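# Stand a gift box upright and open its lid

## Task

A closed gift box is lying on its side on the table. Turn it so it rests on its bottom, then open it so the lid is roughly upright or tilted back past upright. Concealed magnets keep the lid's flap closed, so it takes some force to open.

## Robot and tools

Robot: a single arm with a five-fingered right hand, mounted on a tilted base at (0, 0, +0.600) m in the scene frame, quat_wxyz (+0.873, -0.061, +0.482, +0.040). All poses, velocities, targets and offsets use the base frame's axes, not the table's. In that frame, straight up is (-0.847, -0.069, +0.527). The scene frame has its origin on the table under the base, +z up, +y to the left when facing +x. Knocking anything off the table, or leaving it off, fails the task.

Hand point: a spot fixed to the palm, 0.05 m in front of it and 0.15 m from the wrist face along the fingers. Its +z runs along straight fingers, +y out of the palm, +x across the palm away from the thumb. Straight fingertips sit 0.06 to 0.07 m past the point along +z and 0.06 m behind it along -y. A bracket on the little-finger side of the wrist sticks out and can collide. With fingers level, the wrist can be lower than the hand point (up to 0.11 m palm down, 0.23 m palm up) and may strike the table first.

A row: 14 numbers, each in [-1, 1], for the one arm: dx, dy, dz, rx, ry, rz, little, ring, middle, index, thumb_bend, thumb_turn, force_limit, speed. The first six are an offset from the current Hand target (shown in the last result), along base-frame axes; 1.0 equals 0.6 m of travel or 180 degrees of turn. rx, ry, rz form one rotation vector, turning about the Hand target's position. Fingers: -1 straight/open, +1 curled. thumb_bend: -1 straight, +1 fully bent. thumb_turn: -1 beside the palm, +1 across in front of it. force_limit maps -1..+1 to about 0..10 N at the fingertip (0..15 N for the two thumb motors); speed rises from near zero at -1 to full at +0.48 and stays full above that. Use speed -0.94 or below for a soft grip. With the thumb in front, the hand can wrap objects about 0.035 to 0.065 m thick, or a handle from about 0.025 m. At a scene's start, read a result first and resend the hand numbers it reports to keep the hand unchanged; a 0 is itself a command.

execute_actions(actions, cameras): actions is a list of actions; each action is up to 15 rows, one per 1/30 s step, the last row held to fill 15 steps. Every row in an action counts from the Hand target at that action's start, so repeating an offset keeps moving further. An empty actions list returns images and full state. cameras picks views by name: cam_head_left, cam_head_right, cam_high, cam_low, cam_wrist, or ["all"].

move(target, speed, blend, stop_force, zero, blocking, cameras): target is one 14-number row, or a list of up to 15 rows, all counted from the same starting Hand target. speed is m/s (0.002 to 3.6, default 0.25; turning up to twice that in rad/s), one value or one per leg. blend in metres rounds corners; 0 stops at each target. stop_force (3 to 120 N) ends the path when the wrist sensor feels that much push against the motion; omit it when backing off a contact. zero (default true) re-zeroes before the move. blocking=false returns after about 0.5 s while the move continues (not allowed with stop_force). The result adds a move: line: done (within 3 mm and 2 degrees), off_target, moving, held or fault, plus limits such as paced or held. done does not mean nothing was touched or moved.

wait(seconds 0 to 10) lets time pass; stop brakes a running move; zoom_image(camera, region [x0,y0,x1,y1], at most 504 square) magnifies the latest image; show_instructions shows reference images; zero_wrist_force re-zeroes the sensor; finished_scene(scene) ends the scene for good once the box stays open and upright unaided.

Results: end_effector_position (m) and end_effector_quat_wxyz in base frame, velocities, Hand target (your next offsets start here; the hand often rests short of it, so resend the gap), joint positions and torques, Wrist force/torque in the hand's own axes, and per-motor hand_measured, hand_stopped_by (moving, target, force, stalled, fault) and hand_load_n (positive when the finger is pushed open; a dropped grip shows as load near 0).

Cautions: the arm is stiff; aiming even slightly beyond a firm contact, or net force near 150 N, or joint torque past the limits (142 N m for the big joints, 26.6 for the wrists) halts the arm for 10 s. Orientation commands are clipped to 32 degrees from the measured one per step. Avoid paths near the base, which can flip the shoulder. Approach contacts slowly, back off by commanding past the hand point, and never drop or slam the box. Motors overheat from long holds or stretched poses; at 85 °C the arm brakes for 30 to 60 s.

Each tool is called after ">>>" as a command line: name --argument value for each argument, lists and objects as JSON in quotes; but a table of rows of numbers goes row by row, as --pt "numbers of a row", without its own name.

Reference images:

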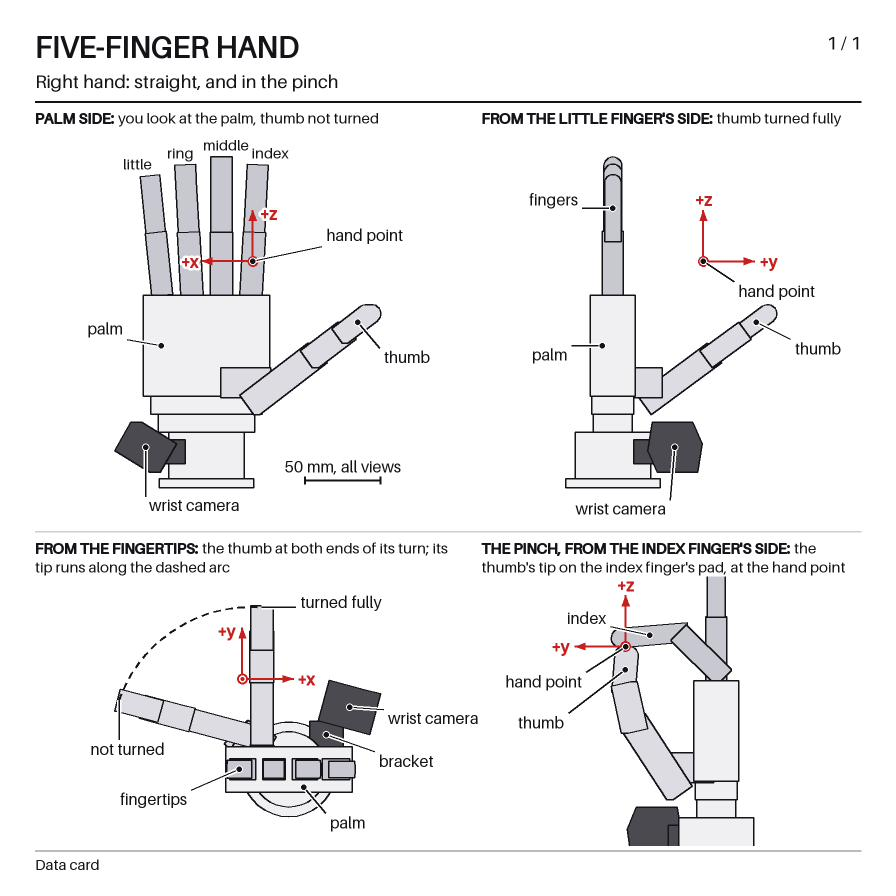

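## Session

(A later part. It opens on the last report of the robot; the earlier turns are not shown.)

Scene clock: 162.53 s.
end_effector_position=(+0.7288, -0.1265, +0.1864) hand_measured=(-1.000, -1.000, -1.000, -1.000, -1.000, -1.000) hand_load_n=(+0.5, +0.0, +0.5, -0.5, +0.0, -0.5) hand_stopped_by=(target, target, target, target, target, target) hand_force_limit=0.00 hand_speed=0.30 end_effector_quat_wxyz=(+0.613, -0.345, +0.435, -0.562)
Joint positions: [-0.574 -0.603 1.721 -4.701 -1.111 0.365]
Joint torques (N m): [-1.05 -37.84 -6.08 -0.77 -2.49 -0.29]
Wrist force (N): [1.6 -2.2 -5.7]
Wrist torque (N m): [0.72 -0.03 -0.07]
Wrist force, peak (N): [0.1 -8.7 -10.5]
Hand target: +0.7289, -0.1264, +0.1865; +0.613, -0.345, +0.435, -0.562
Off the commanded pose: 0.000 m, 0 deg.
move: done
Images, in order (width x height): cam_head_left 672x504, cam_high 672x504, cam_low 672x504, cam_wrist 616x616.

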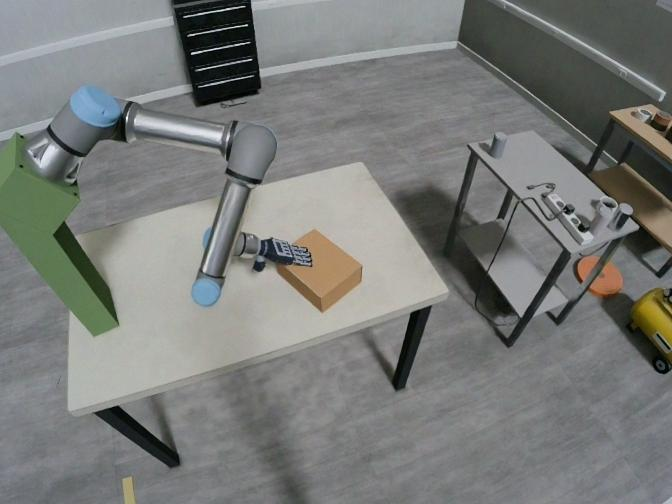

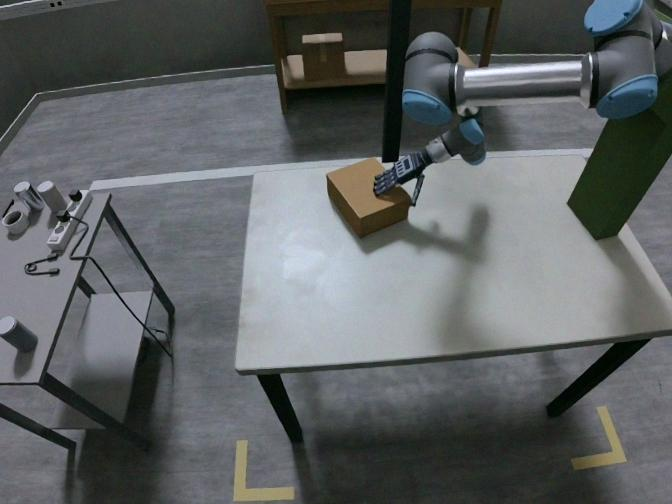

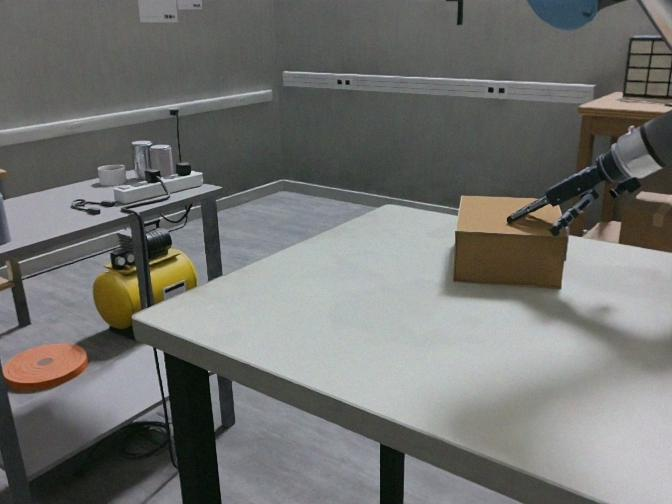

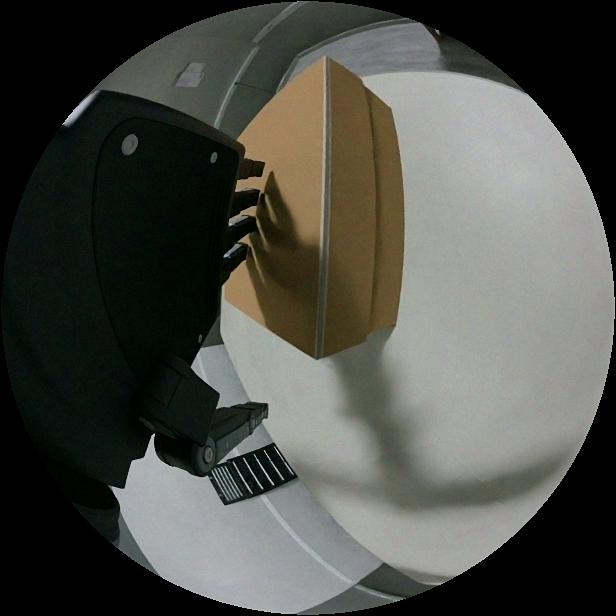

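>>> move --pt "-0.1834 -0.0147 0.1144 0 0 0 -1 -1 -1 -1 -1 -1 0 0.3" --pt "-0.1828 -0.1633 0.0015 0.4858 0.2446 -0.0038 -1 -1 -1 -1 -0.4 1 0 0.3" --pt "-0.1828 -0.1633 0.0015 0.4858 0.2446 -0.0038 0.3 0.3 0.3 0.3 -0.4 1 0 0.3" --speed 0.4 --blend '[0.03,0,0]' --cameras '["all"]'

>>> zoom_image --camera "cam_high" --region '[310, 110, 460, 250]'

Scene clock: 171.47 s.
end_effector_position=(+0.6192, -0.2244, +0.1874) hand_measured=(+0.300, +0.300, +0.300, +0.300, -0.400, +1.000) hand_load_n=(+0.0, +0.0, +0.5, +0.0, -0.5, +0.0) hand_stopped_by=(target, target, target, target, target, target) hand_force_limit=0.00 hand_speed=0.30 end_effector_quat_wxyz=(+0.484, -0.002, +0.874, +0.038)
Joint positions: [-0.925 -1.136 2.105 -3.251 -0.772 0.952]
Joint torques (N m): [-6.78 -22.77 8.6 -0.51 -1.15 2.49]
Wrist force (N): [0.9 0.5 -0.7]
Wrist torque (N m): [0.23 -0.11 0.06]
Wrist force, peak (N): [1.7 -2.1 -5.5]
Hand target: +0.6192, -0.2244, +0.1874; +0.484, -0.002, +0.874, +0.038
Off the commanded pose: 0.000 m, 0 deg.
move: done

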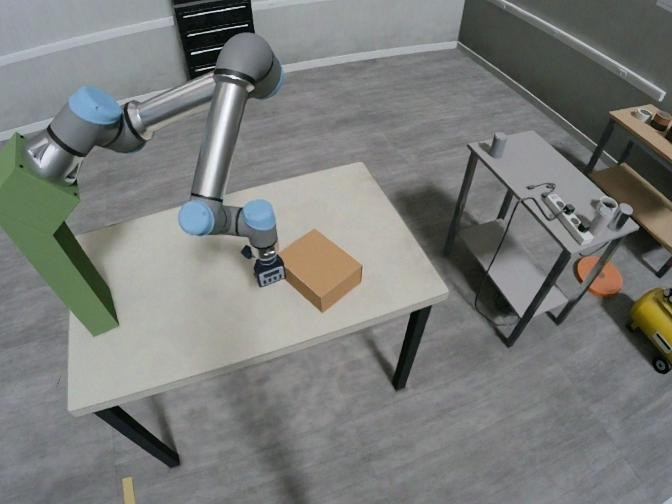

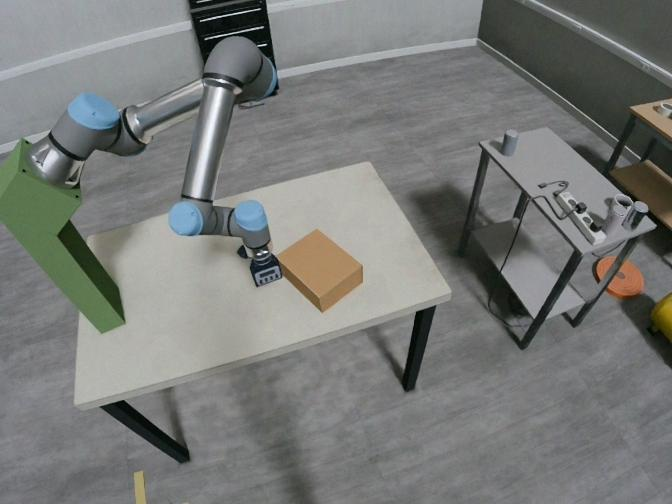

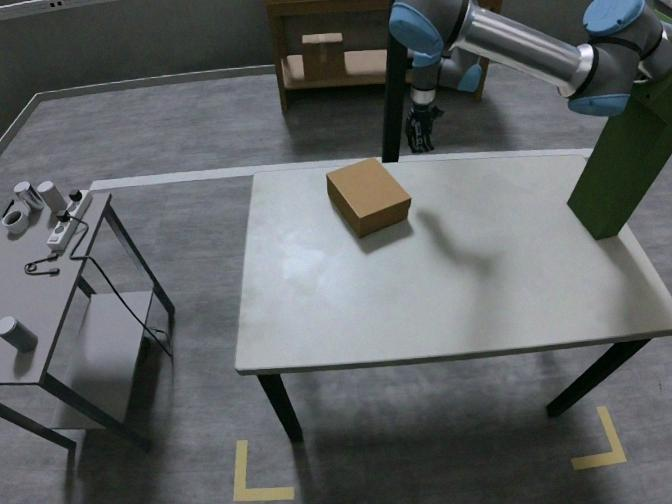

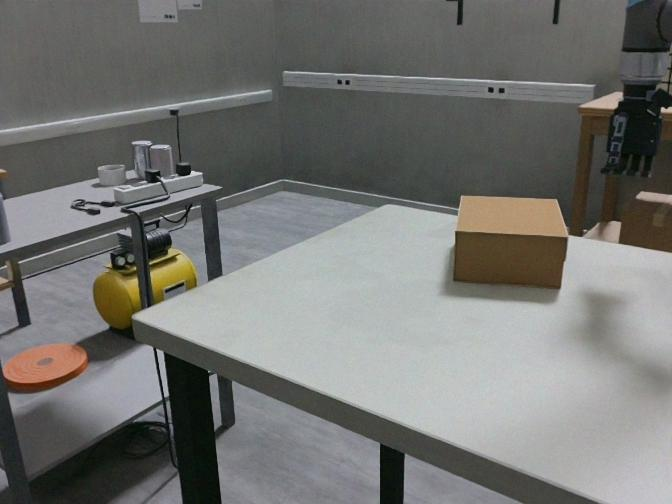

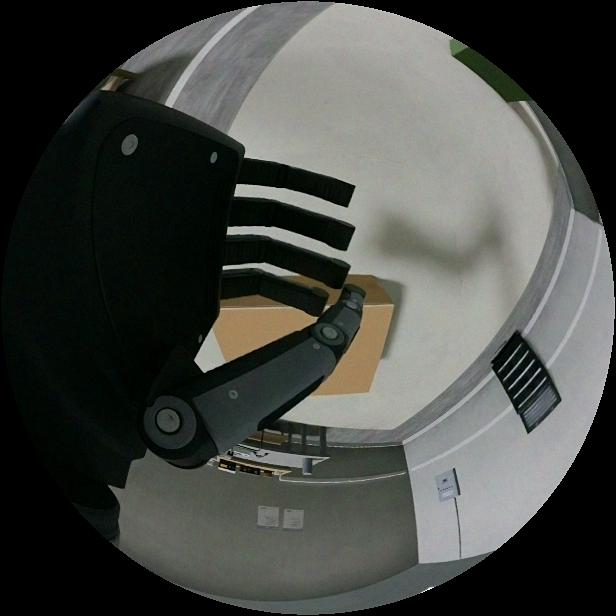

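Scaled by 3.360 from the camera's 672x504 image, which has a finer 960x720 frame.

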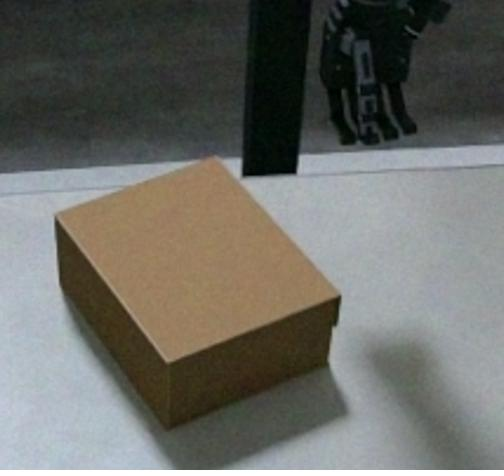

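>>> move --pt "0.2173 0.0174 -0.1355 0 0 0 0.3 0.3 0.3 0.3 -0.4 1 0 0.3" --pt "0.2638 0.0409 -0.0579 0 0 0 0.3 0.3 0.3 0.3 -0.4 1 0 0.3" --speed '[0.12,0.03]' --cameras '["cam_wrist","cam_high","cam_low","cam_head_left"]'

>>> zoom_image --camera "cam_high" --region '[310, 110, 460, 250]'

Scene clock: 175.77 s.
end_effector_position=(+0.7776, -0.1998, +0.1529) hand_measured=(+0.300, +0.300, +0.300, +0.300, -0.400, +1.000) hand_load_n=(+0.0, +0.0, +0.0, +0.5, +0.0, +0.0) hand_stopped_by=(target, target, target, target, target, target) hand_force_limit=0.00 hand_speed=0.30 end_effector_quat_wxyz=(+0.484, -0.002, +0.874, +0.038) end_effector_velocity=(-0.001, -0.001, +0.000) end_effector_angular_velocity=(-0.002, -0.003, -0.002)
Joint positions: [-0.681 -0.839 1.707 -3.299 -0.945 1.179]
Joint velocities: [-0.001 0 0.002 -0.006 0 0.001]
Joint torques (N m): [-27.14 -28.83 12.47 -3.72 0.35 -0.64]
Wrist force (N): [0.7 0.9 -0.9]
Wrist torque (N m): [0.28 -0.05 -0.02]
Wrist force, peak (N): [0.6 0.4 -2.0]
Hand target: +0.7775, -0.1999, +0.1527; +0.484, -0.002, +0.874, +0.038
Off the commanded pose: 0.000 m, 0 deg.
move: done
Images, in order (width x height): cam_head_left 672x504, cam_high 672x504, cam_low 672x504, cam_wrist 616x616.

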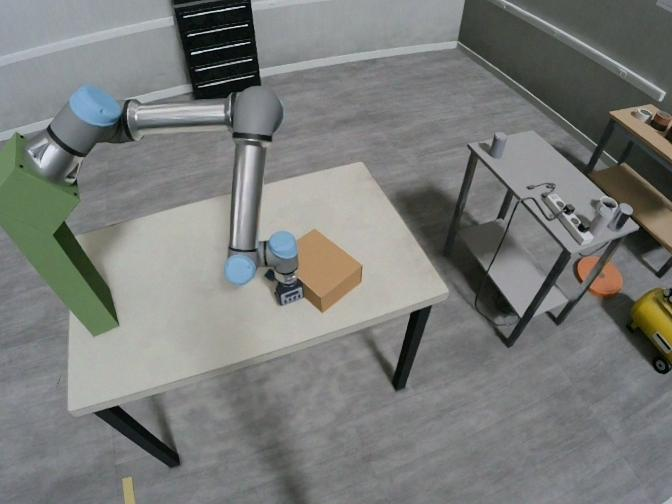

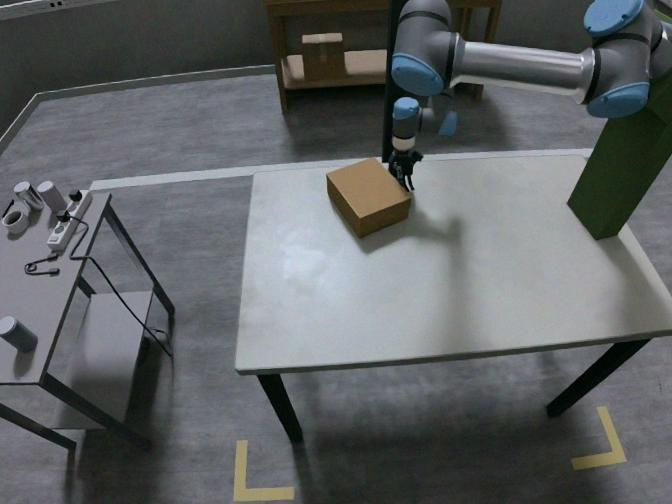

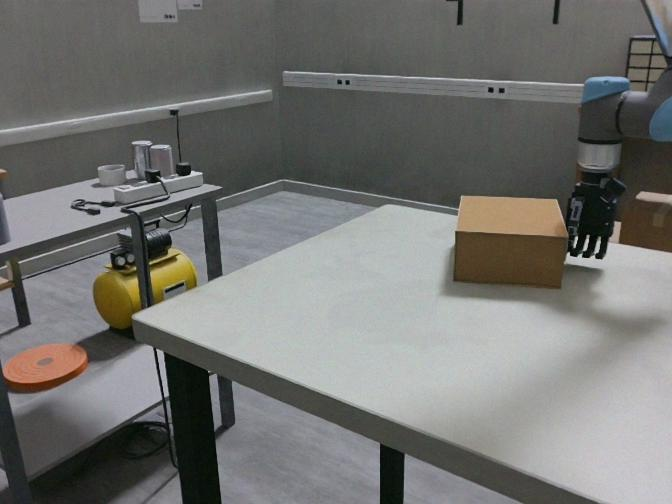

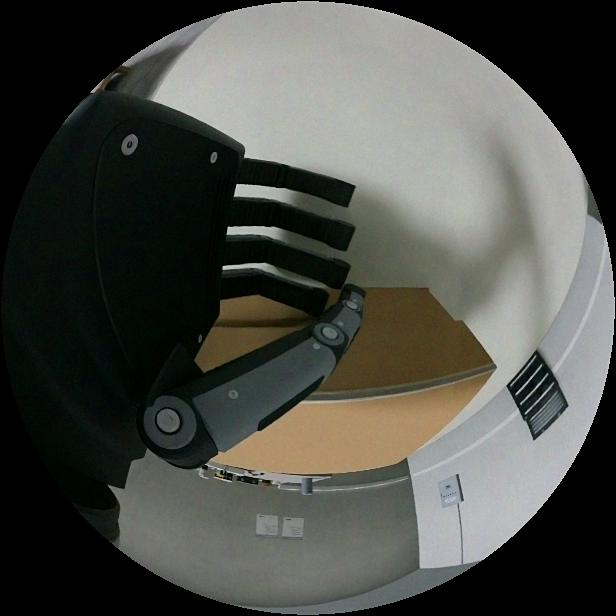

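Scaled by 3.360 from the camera's 672x504 image, which has a finer 960x720 frame.

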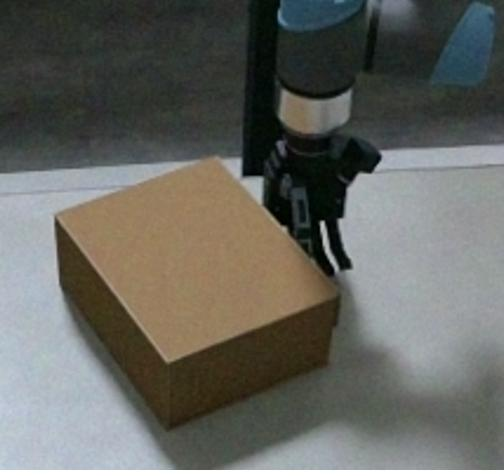

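>>> move --pt "0.0083 0.0041 0.0139 0 0 0 0.3 0.3 0.3 0.3 -0.4 1 0 0.3" --pt "-0.0099 0.0038 0.0290 0 0 0 0.3 0.3 0.3 0.3 -0.4 1 0 0.3" --speed 0.02 --cameras '["cam_wrist","cam_high","cam_low"]'

>>> zoom_image --camera "cam_low" --region '[440, 160, 640, 300]'

Scene clock: 177.67 s.
end_effector_position=(+0.7714, -0.1976, +0.1700) hand_measured=(+0.300, +0.300, +0.300, +0.300, -0.400, +1.000) hand_load_n=(+0.0, +0.0, +0.0, +3.5, +0.0, +0.0) hand_stopped_by=(target, target, target, target, target, target) hand_force_limit=0.00 hand_speed=0.30 end_effector_quat_wxyz=(+0.484, -0.002, +0.874, +0.038)
Joint positions: [-0.685 -0.881 1.727 -3.275 -0.942 1.176]
Joint torques (N m): [-12.62 -30.56 -11.89 -1.4 0.44 -0.6]
Wrist force (N): [0.8 0.7 0.9]
Wrist torque (N m): [0.25 -0.09 0.07]
Wrist force, peak (N): [1.8 0.7 -0.6]
Hand target: +0.7715, -0.1976, +0.1701; +0.484, -0.002, +0.874, +0.038
Off the commanded pose: 0.000 m, 0 deg.
move: done
Images, in order (width x height): cam_high 672x504, cam_low 672x504, cam_wrist 616x616.

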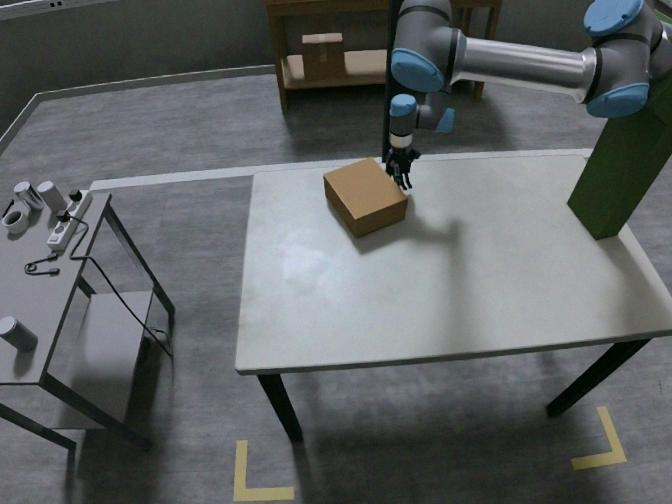

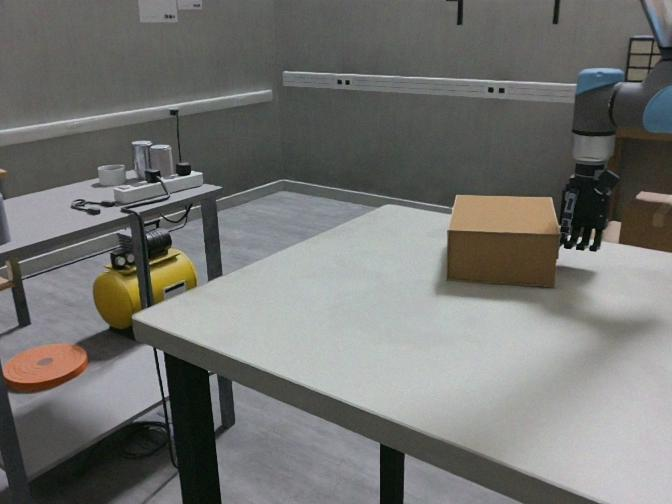

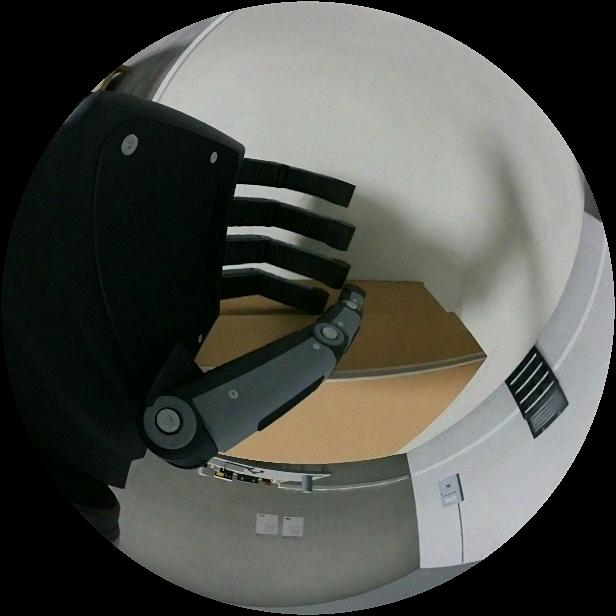

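Scaled by 2.520 from the camera's 672x504 image, which has a finer 960x720 frame.

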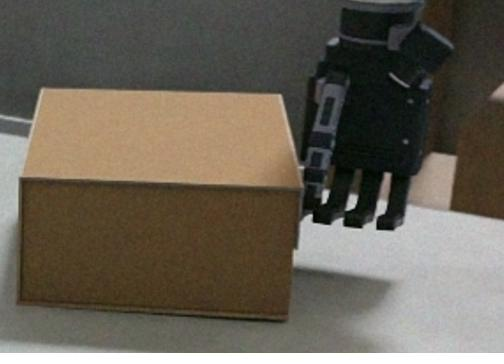

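>>> execute_actions --actions '[[[-0.0544,-0.0005,0.0548,0,0,0,0.3,0.3,0.3,0.3,-0.4,1,0,0.3]]]' --cameras '["cam_wrist","cam_low","cam_high"]'

>>> zoom_image --camera "cam_low" --region '[440, 140, 640, 300]'

Scene clock: 178.57 s.
end_effector_position=(+0.7389, -0.1978, +0.2030) hand_measured=(+0.300, +0.300, +0.300, +0.300, -0.400, +1.000) hand_load_n=(+0.0, +0.0, +0.0, +0.0, +0.0, +0.0) hand_stopped_by=(target, target, target, target, target, target) hand_force_limit=0.00 hand_speed=0.30 end_effector_quat_wxyz=(+0.484, -0.002, +0.874, +0.038)
Joint positions: [-0.721 -0.992 1.813 -3.233 -0.915 1.146]
Joint torques (N m): [-27.02 -39.59 12.98 0.18 1.81 -0.49]
Wrist force (N): [0.6 0.5 -0.7]
Wrist torque (N m): [0.24 -0.07 -0.05]
Wrist force, peak (N): [7.3 0.6 11.6]
Hand target: +0.7389, -0.1979, +0.2029; +0.484, -0.002, +0.874, +0.038
Off the commanded pose: 0.000 m, 0 deg.
Images, in order (width x height): cam_high 672x504, cam_low 672x504, cam_wrist 616x616.

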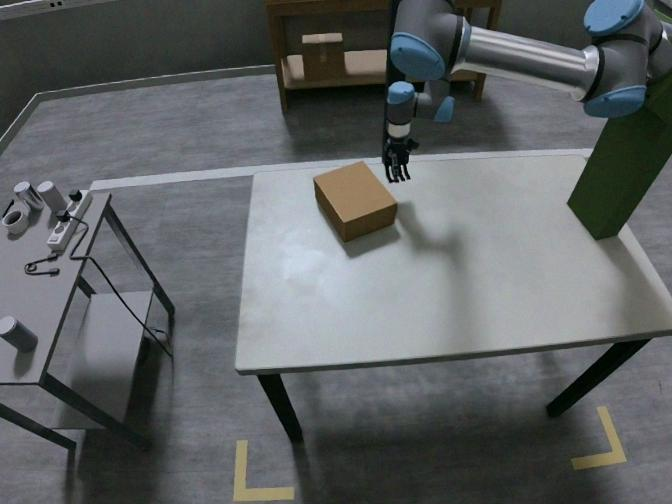

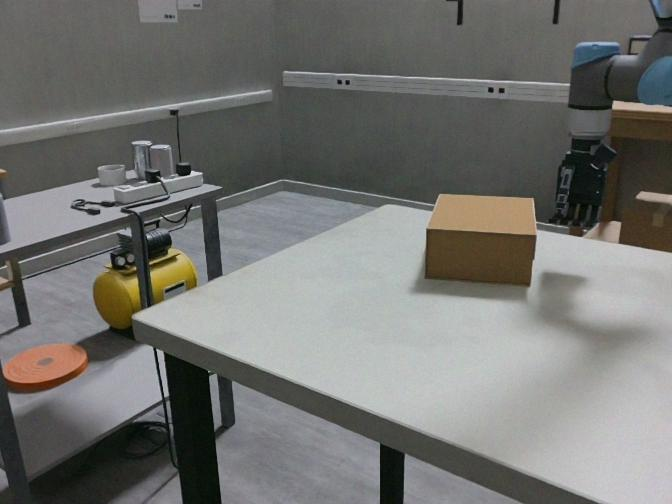

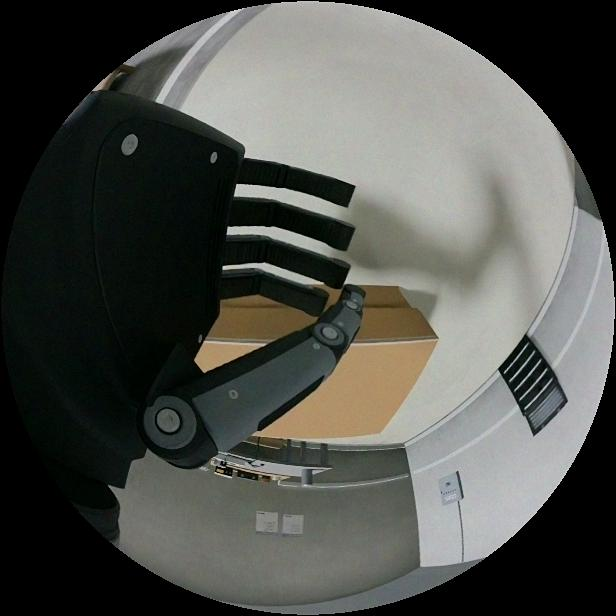

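Scaled by 2.520 from the camera's 672x504 image, which has a finer 960x720 frame.

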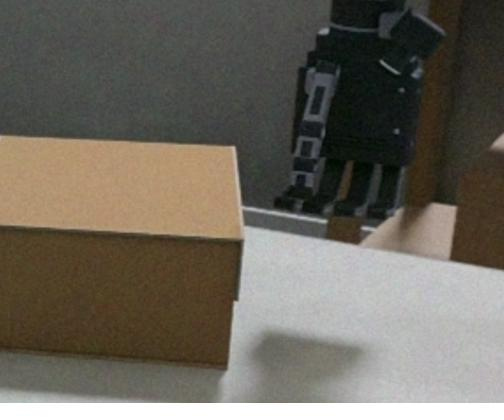

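>>> move --pt "-0.1338 -0.0346 -0.0297 0 0 0 0.3 0.3 0.3 0.3 -0.4 1 0 0.3" --pt "-0.1026 -0.0816 -0.0330 0.3362 0.0270 -0.2097 -0.9 -0.9 -0.9 -0.9 -0.4 1 0 0.3" --pt "-0.1026 -0.0816 -0.0330 0.3362 0.0270 -0.2097 -0.9 -0.9 -0.9 -0.9 -1 -1 0 0.3" --pt "-0.1026 -0.0816 -0.0330 0.3362 0.0270 -0.2097 0.3 0.3 0.3 0.3 -1 -1 0 0.3" --speed 0.35 --blend '[0.02,0,0,0]' --cameras '["all"]'

>>> zoom_image --camera "cam_high" --region '[300, 110, 450, 250]'

Scene clock: 185.90 s.
end_effector_position=(+0.6773, -0.2468, +0.1831) hand_measured=(+0.300, +0.300, +0.300, +0.300, -1.000, -1.000) hand_load_n=(+0.0, +0.0, +0.5, +0.0, +0.0, +0.0) hand_stopped_by=(target, target, target, target, target, target) hand_force_limit=0.00 hand_speed=0.30 end_effector_quat_wxyz=(+0.371, +0.509, +0.711, +0.314)
Joint positions: [-0.801 -1.039 2.091 -3.419 -0.856 2.324]
Joint torques (N m): [-24.34 -26.65 -5.6 -3.54 -1.59 2.23]
Wrist force (N): [0.8 0.5 -0.4]
Wrist torque (N m): [0.20 -0.12 0.03]
Wrist force, peak (N): [2.3 0.1 -2.5]
Hand target: +0.6773, -0.2468, +0.1831; +0.371, +0.509, +0.711, +0.314
Off the commanded pose: 0.000 m, 0 deg.
move: done

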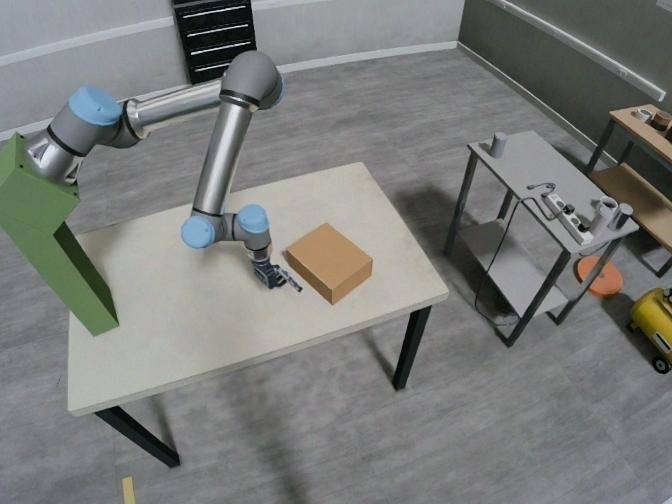

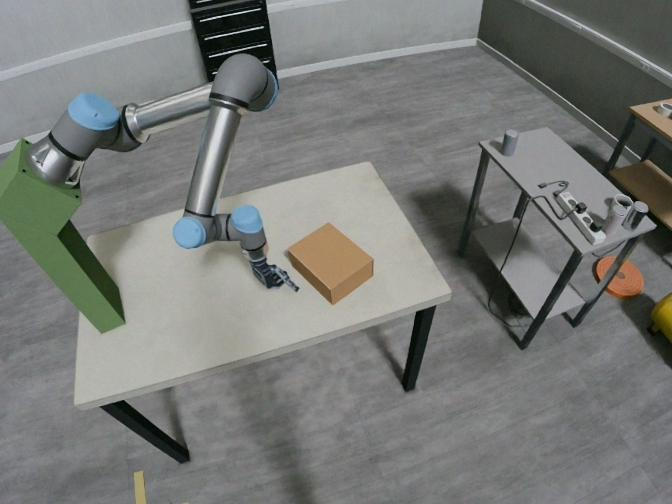

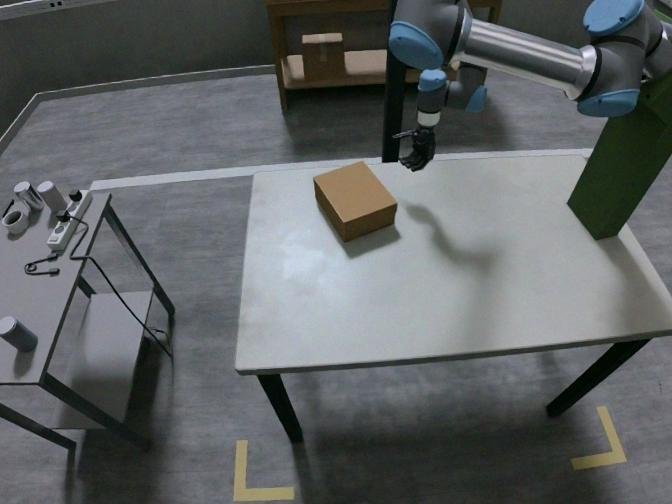

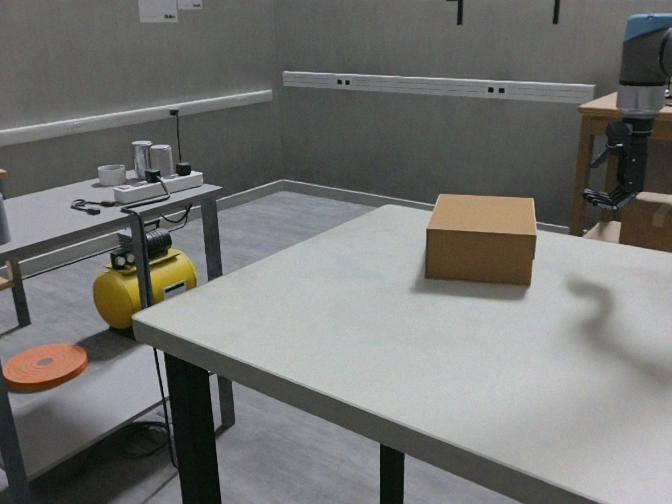

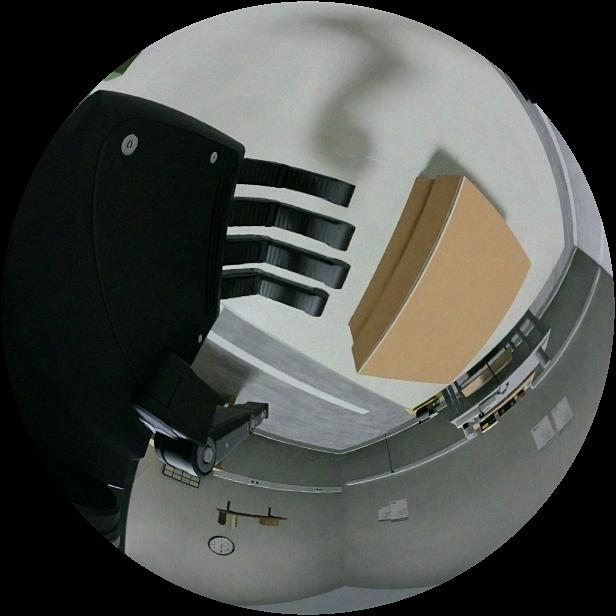

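Scaled by 3.360 from the camera's 672x504 image, which has a finer 960x720 frame.

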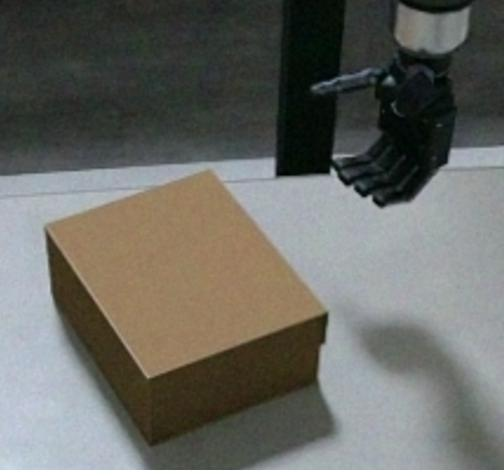

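>>> move --pt "0.1518 -0.0121 -0.0863 0 0 0 0.3 0.3 0.3 0.3 -1 -1 0 0.3" --pt "0.2132 0.0235 0.0166 0 0 0 0.3 0.3 0.3 0.3 -1 -1 0 0.3" --pt "0.2353 0.0363 0.0536 0 0 0 0.3 0.3 0.3 0.3 -1 -1 0 0.3" --speed '[0.15,0.1,0.03]' --blend '[0.01,0.005,0]' --cameras '["cam_wrist","cam_high","cam_low"]'

>>> zoom_image --camera "cam_low" --region '[420, 140, 640, 300]'

Scene clock: 189.70 s.
end_effector_position=(+0.8186, -0.2250, +0.2156) hand_measured=(+0.300, +0.300, +0.300, +0.300, -1.000, -1.000) hand_load_n=(+0.0, +0.0, +0.0, +0.0, +0.0, +0.0) hand_stopped_by=(target, target, target, target, target, target) hand_force_limit=0.00 hand_speed=0.30 end_effector_quat_wxyz=(+0.371, +0.509, +0.711, +0.314) end_effector_velocity=(-0.001, -0.001, -0.001) end_effector_angular_velocity=(-0.001, -0.001, -0.002)
Joint positions: [-0.601 -0.898 1.697 -3.265 -1.006 2.489]
Joint velocities: [-0.001 0.001 0.003 -0.005 -0.001 0]
Joint torques (N m): [-23.08 -33.27 12.35 -4.18 0.42 -0.35]
Wrist force (N): [0.6 -0.1 -0.9]
Wrist torque (N m): [0.20 -0.04 -0.03]
Wrist force, peak (N): [1.1 0.7 -1.9]
Hand target: +0.8185, -0.2251, +0.2153; +0.371, +0.509, +0.711, +0.314
Off the commanded pose: 0.000 m, 0 deg.
move: done
Images, in order (width x height): cam_high 672x504, cam_low 672x504, cam_wrist 616x616.

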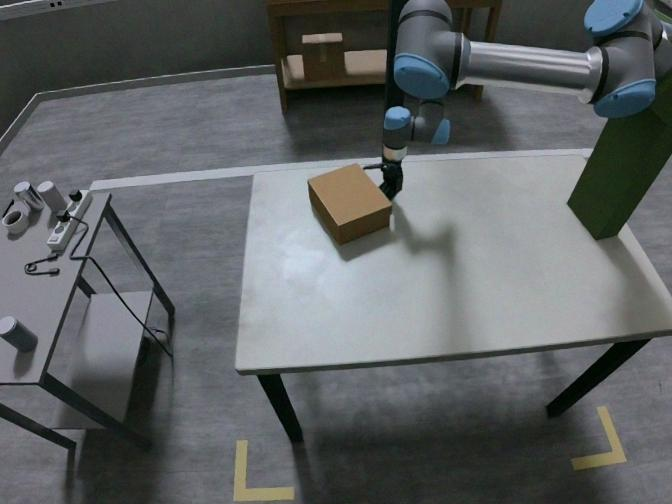

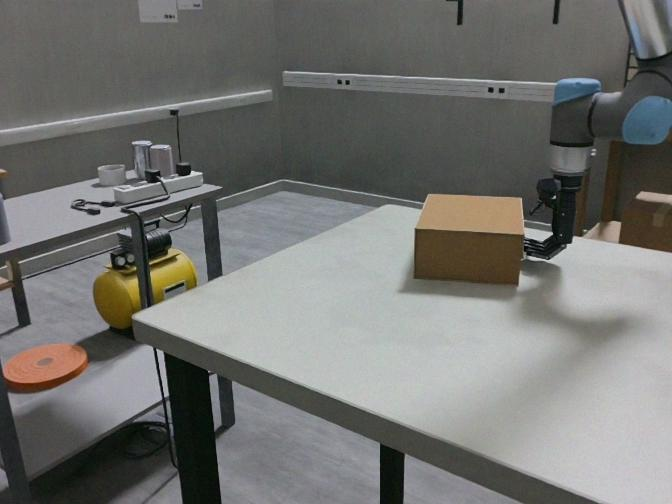

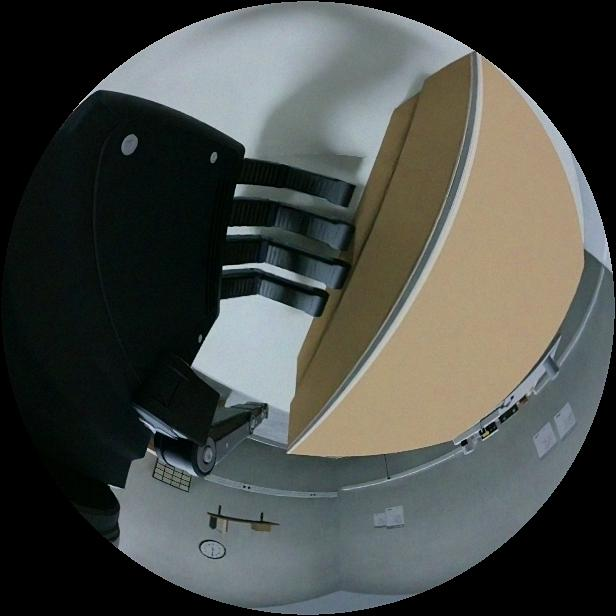

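Scaled by 2.291 from the camera's 672x504 image, which has a finer 960x720 frame.

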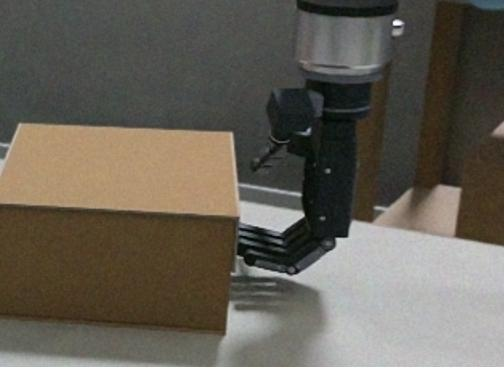

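>>> move --target '[-0.0170,0,0.0171,0,0,0,0.3,0.3,0.3,0.3,-1,-1,0,0.3]' --speed 0.02 --cameras '["cam_wrist","cam_low"]'

>>> zoom_image --camera "cam_low" --region '[420, 140, 640, 300]'

Scene clock: 190.90 s.
end_effector_position=(+0.8082, -0.2251, +0.2255) hand_measured=(+0.300, +0.300, +0.300, +0.300, -1.000, -1.000) hand_load_n=(+0.0, +0.0, +2.5, +0.0, +0.0, +0.0) hand_stopped_by=(target, target, target, target, target, target) hand_force_limit=0.00 hand_speed=0.30 end_effector_quat_wxyz=(+0.371, +0.509, +0.711, +0.314) end_effector_velocity=(+0.001, +0.000, -0.002) end_effector_angular_velocity=(+0.004, +0.001, +0.001)
Joint positions: [-0.611 -0.932 1.726 -3.255 -0.998 2.481]
Joint velocities: [0 0.005 -0.002 0 0.002 0.001]
Joint torques (N m): [-11.5 -32.02 -11.83 -2.42 0.69 -1.05]
Wrist force (N): [0.7 0.5 1.2]
Wrist torque (N m): [0.23 -0.10 0.06]
Wrist force, peak (N): [0.7 0.5 1.2]
Hand target: +0.8083, -0.2251, +0.2256; +0.371, +0.509, +0.711, +0.314
Off the commanded pose: 0.000 m, 0 deg.
move: done
Images, in order (width x height): cam_low 672x504, cam_wrist 616x616.

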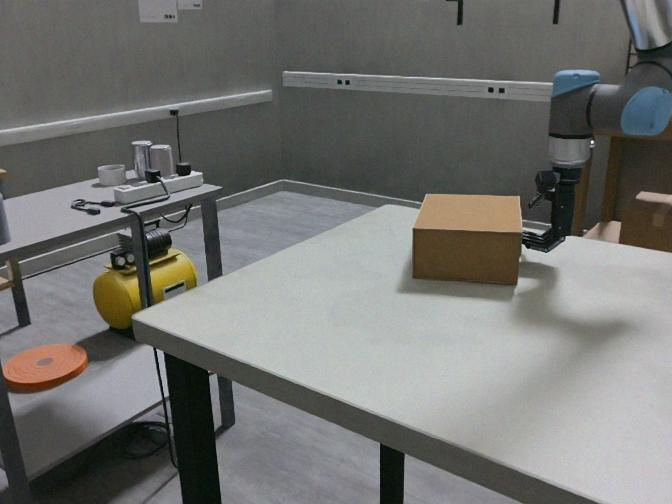

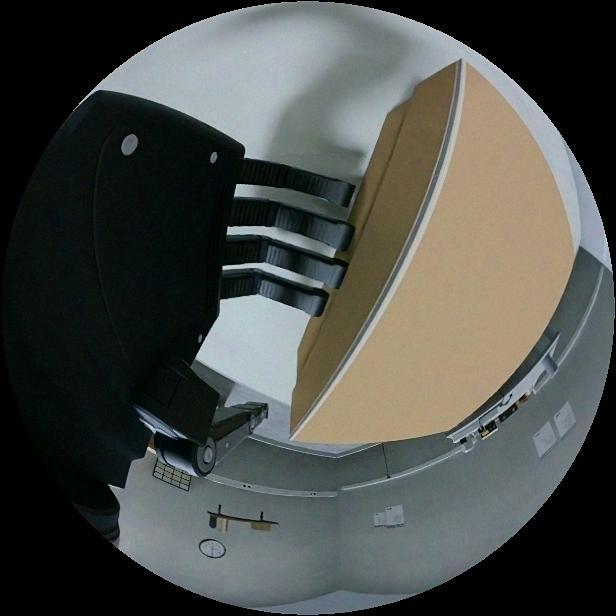

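Scaled by 2.291 from the camera's 672x504 image, which has a finer 960x720 frame.

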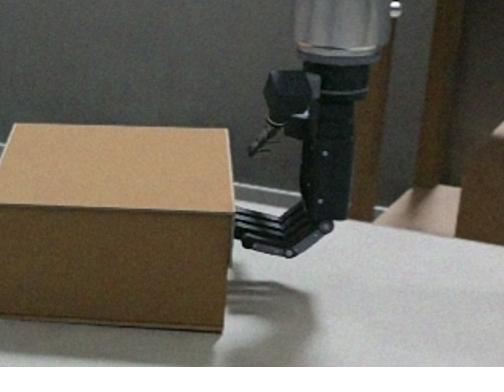

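>>> execute_actions --actions '[[[-0.0623,-0.0009,0.0577,0,0,0,0.3,0.3,0.3,0.3,-1,-1,0,0.3]]]' --cameras '["cam_wrist","cam_low","cam_high"]'

>>> zoom_image --camera "cam_low" --region '[420, 120, 640, 290]'

Scene clock: 192.00 s.
end_effector_position=(+0.7710, -0.2256, +0.2603) hand_measured=(+0.300, +0.300, +0.300, +0.300, -1.000, -1.000) hand_load_n=(+0.0, +0.0, +0.0, +0.5, +0.0, +0.0) hand_stopped_by=(target, target, target, target, target, target) hand_force_limit=0.00 hand_speed=0.30 end_effector_quat_wxyz=(+0.371, +0.509, +0.711, +0.314)
Joint positions: [-0.65 -1.055 1.822 -3.213 -0.968 2.452]
Joint torques (N m): [-23.65 -39.13 12.21 0.07 1.9 0.15]
Wrist force (N): [0.3 0.8 -0.8]
Wrist torque (N m): [0.26 -0.01 -0.07]
Wrist force, peak (N): [1.7 -4.6 11.5]
Hand target: +0.7709, -0.2256, +0.2602; +0.371, +0.509, +0.711, +0.314
Off the commanded pose: 0.000 m, 0 deg.
Images, in order (width x height): cam_high 672x504, cam_low 672x504, cam_wrist 616x616.

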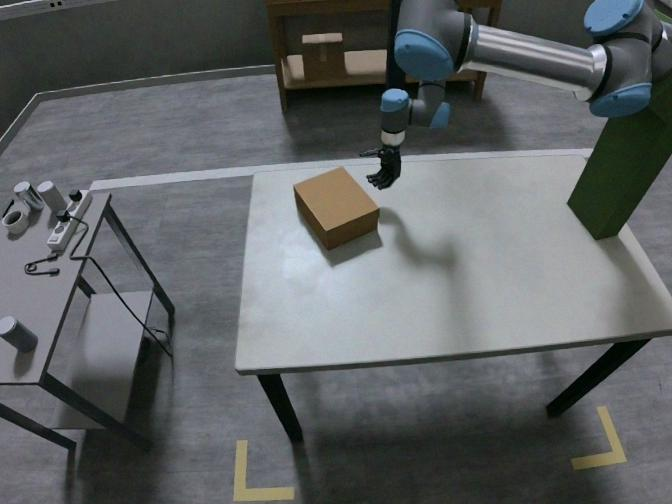

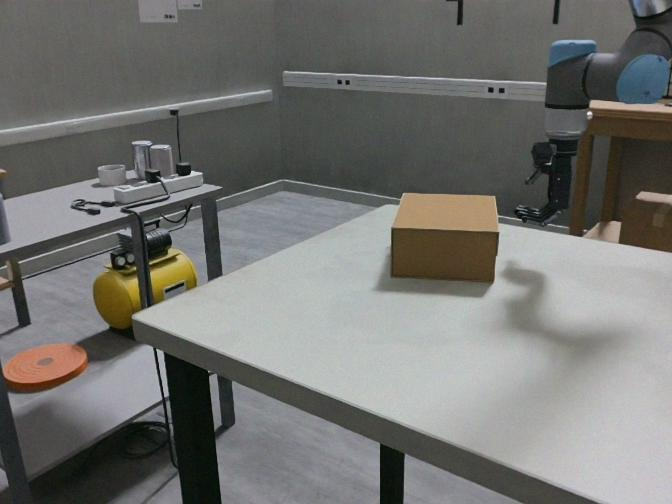

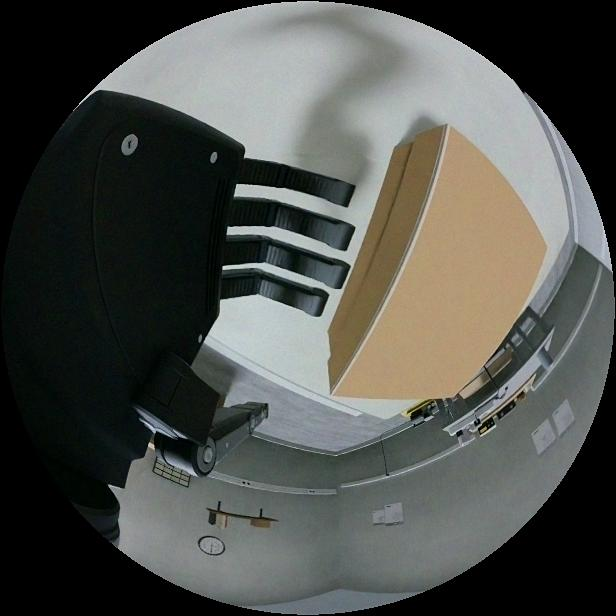

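Scaled by 2.291 from the camera's 672x504 image, which has a finer 960x720 frame.

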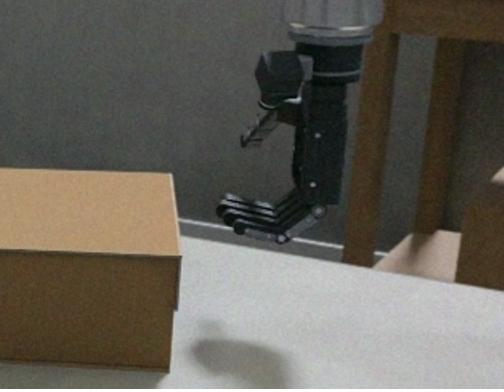

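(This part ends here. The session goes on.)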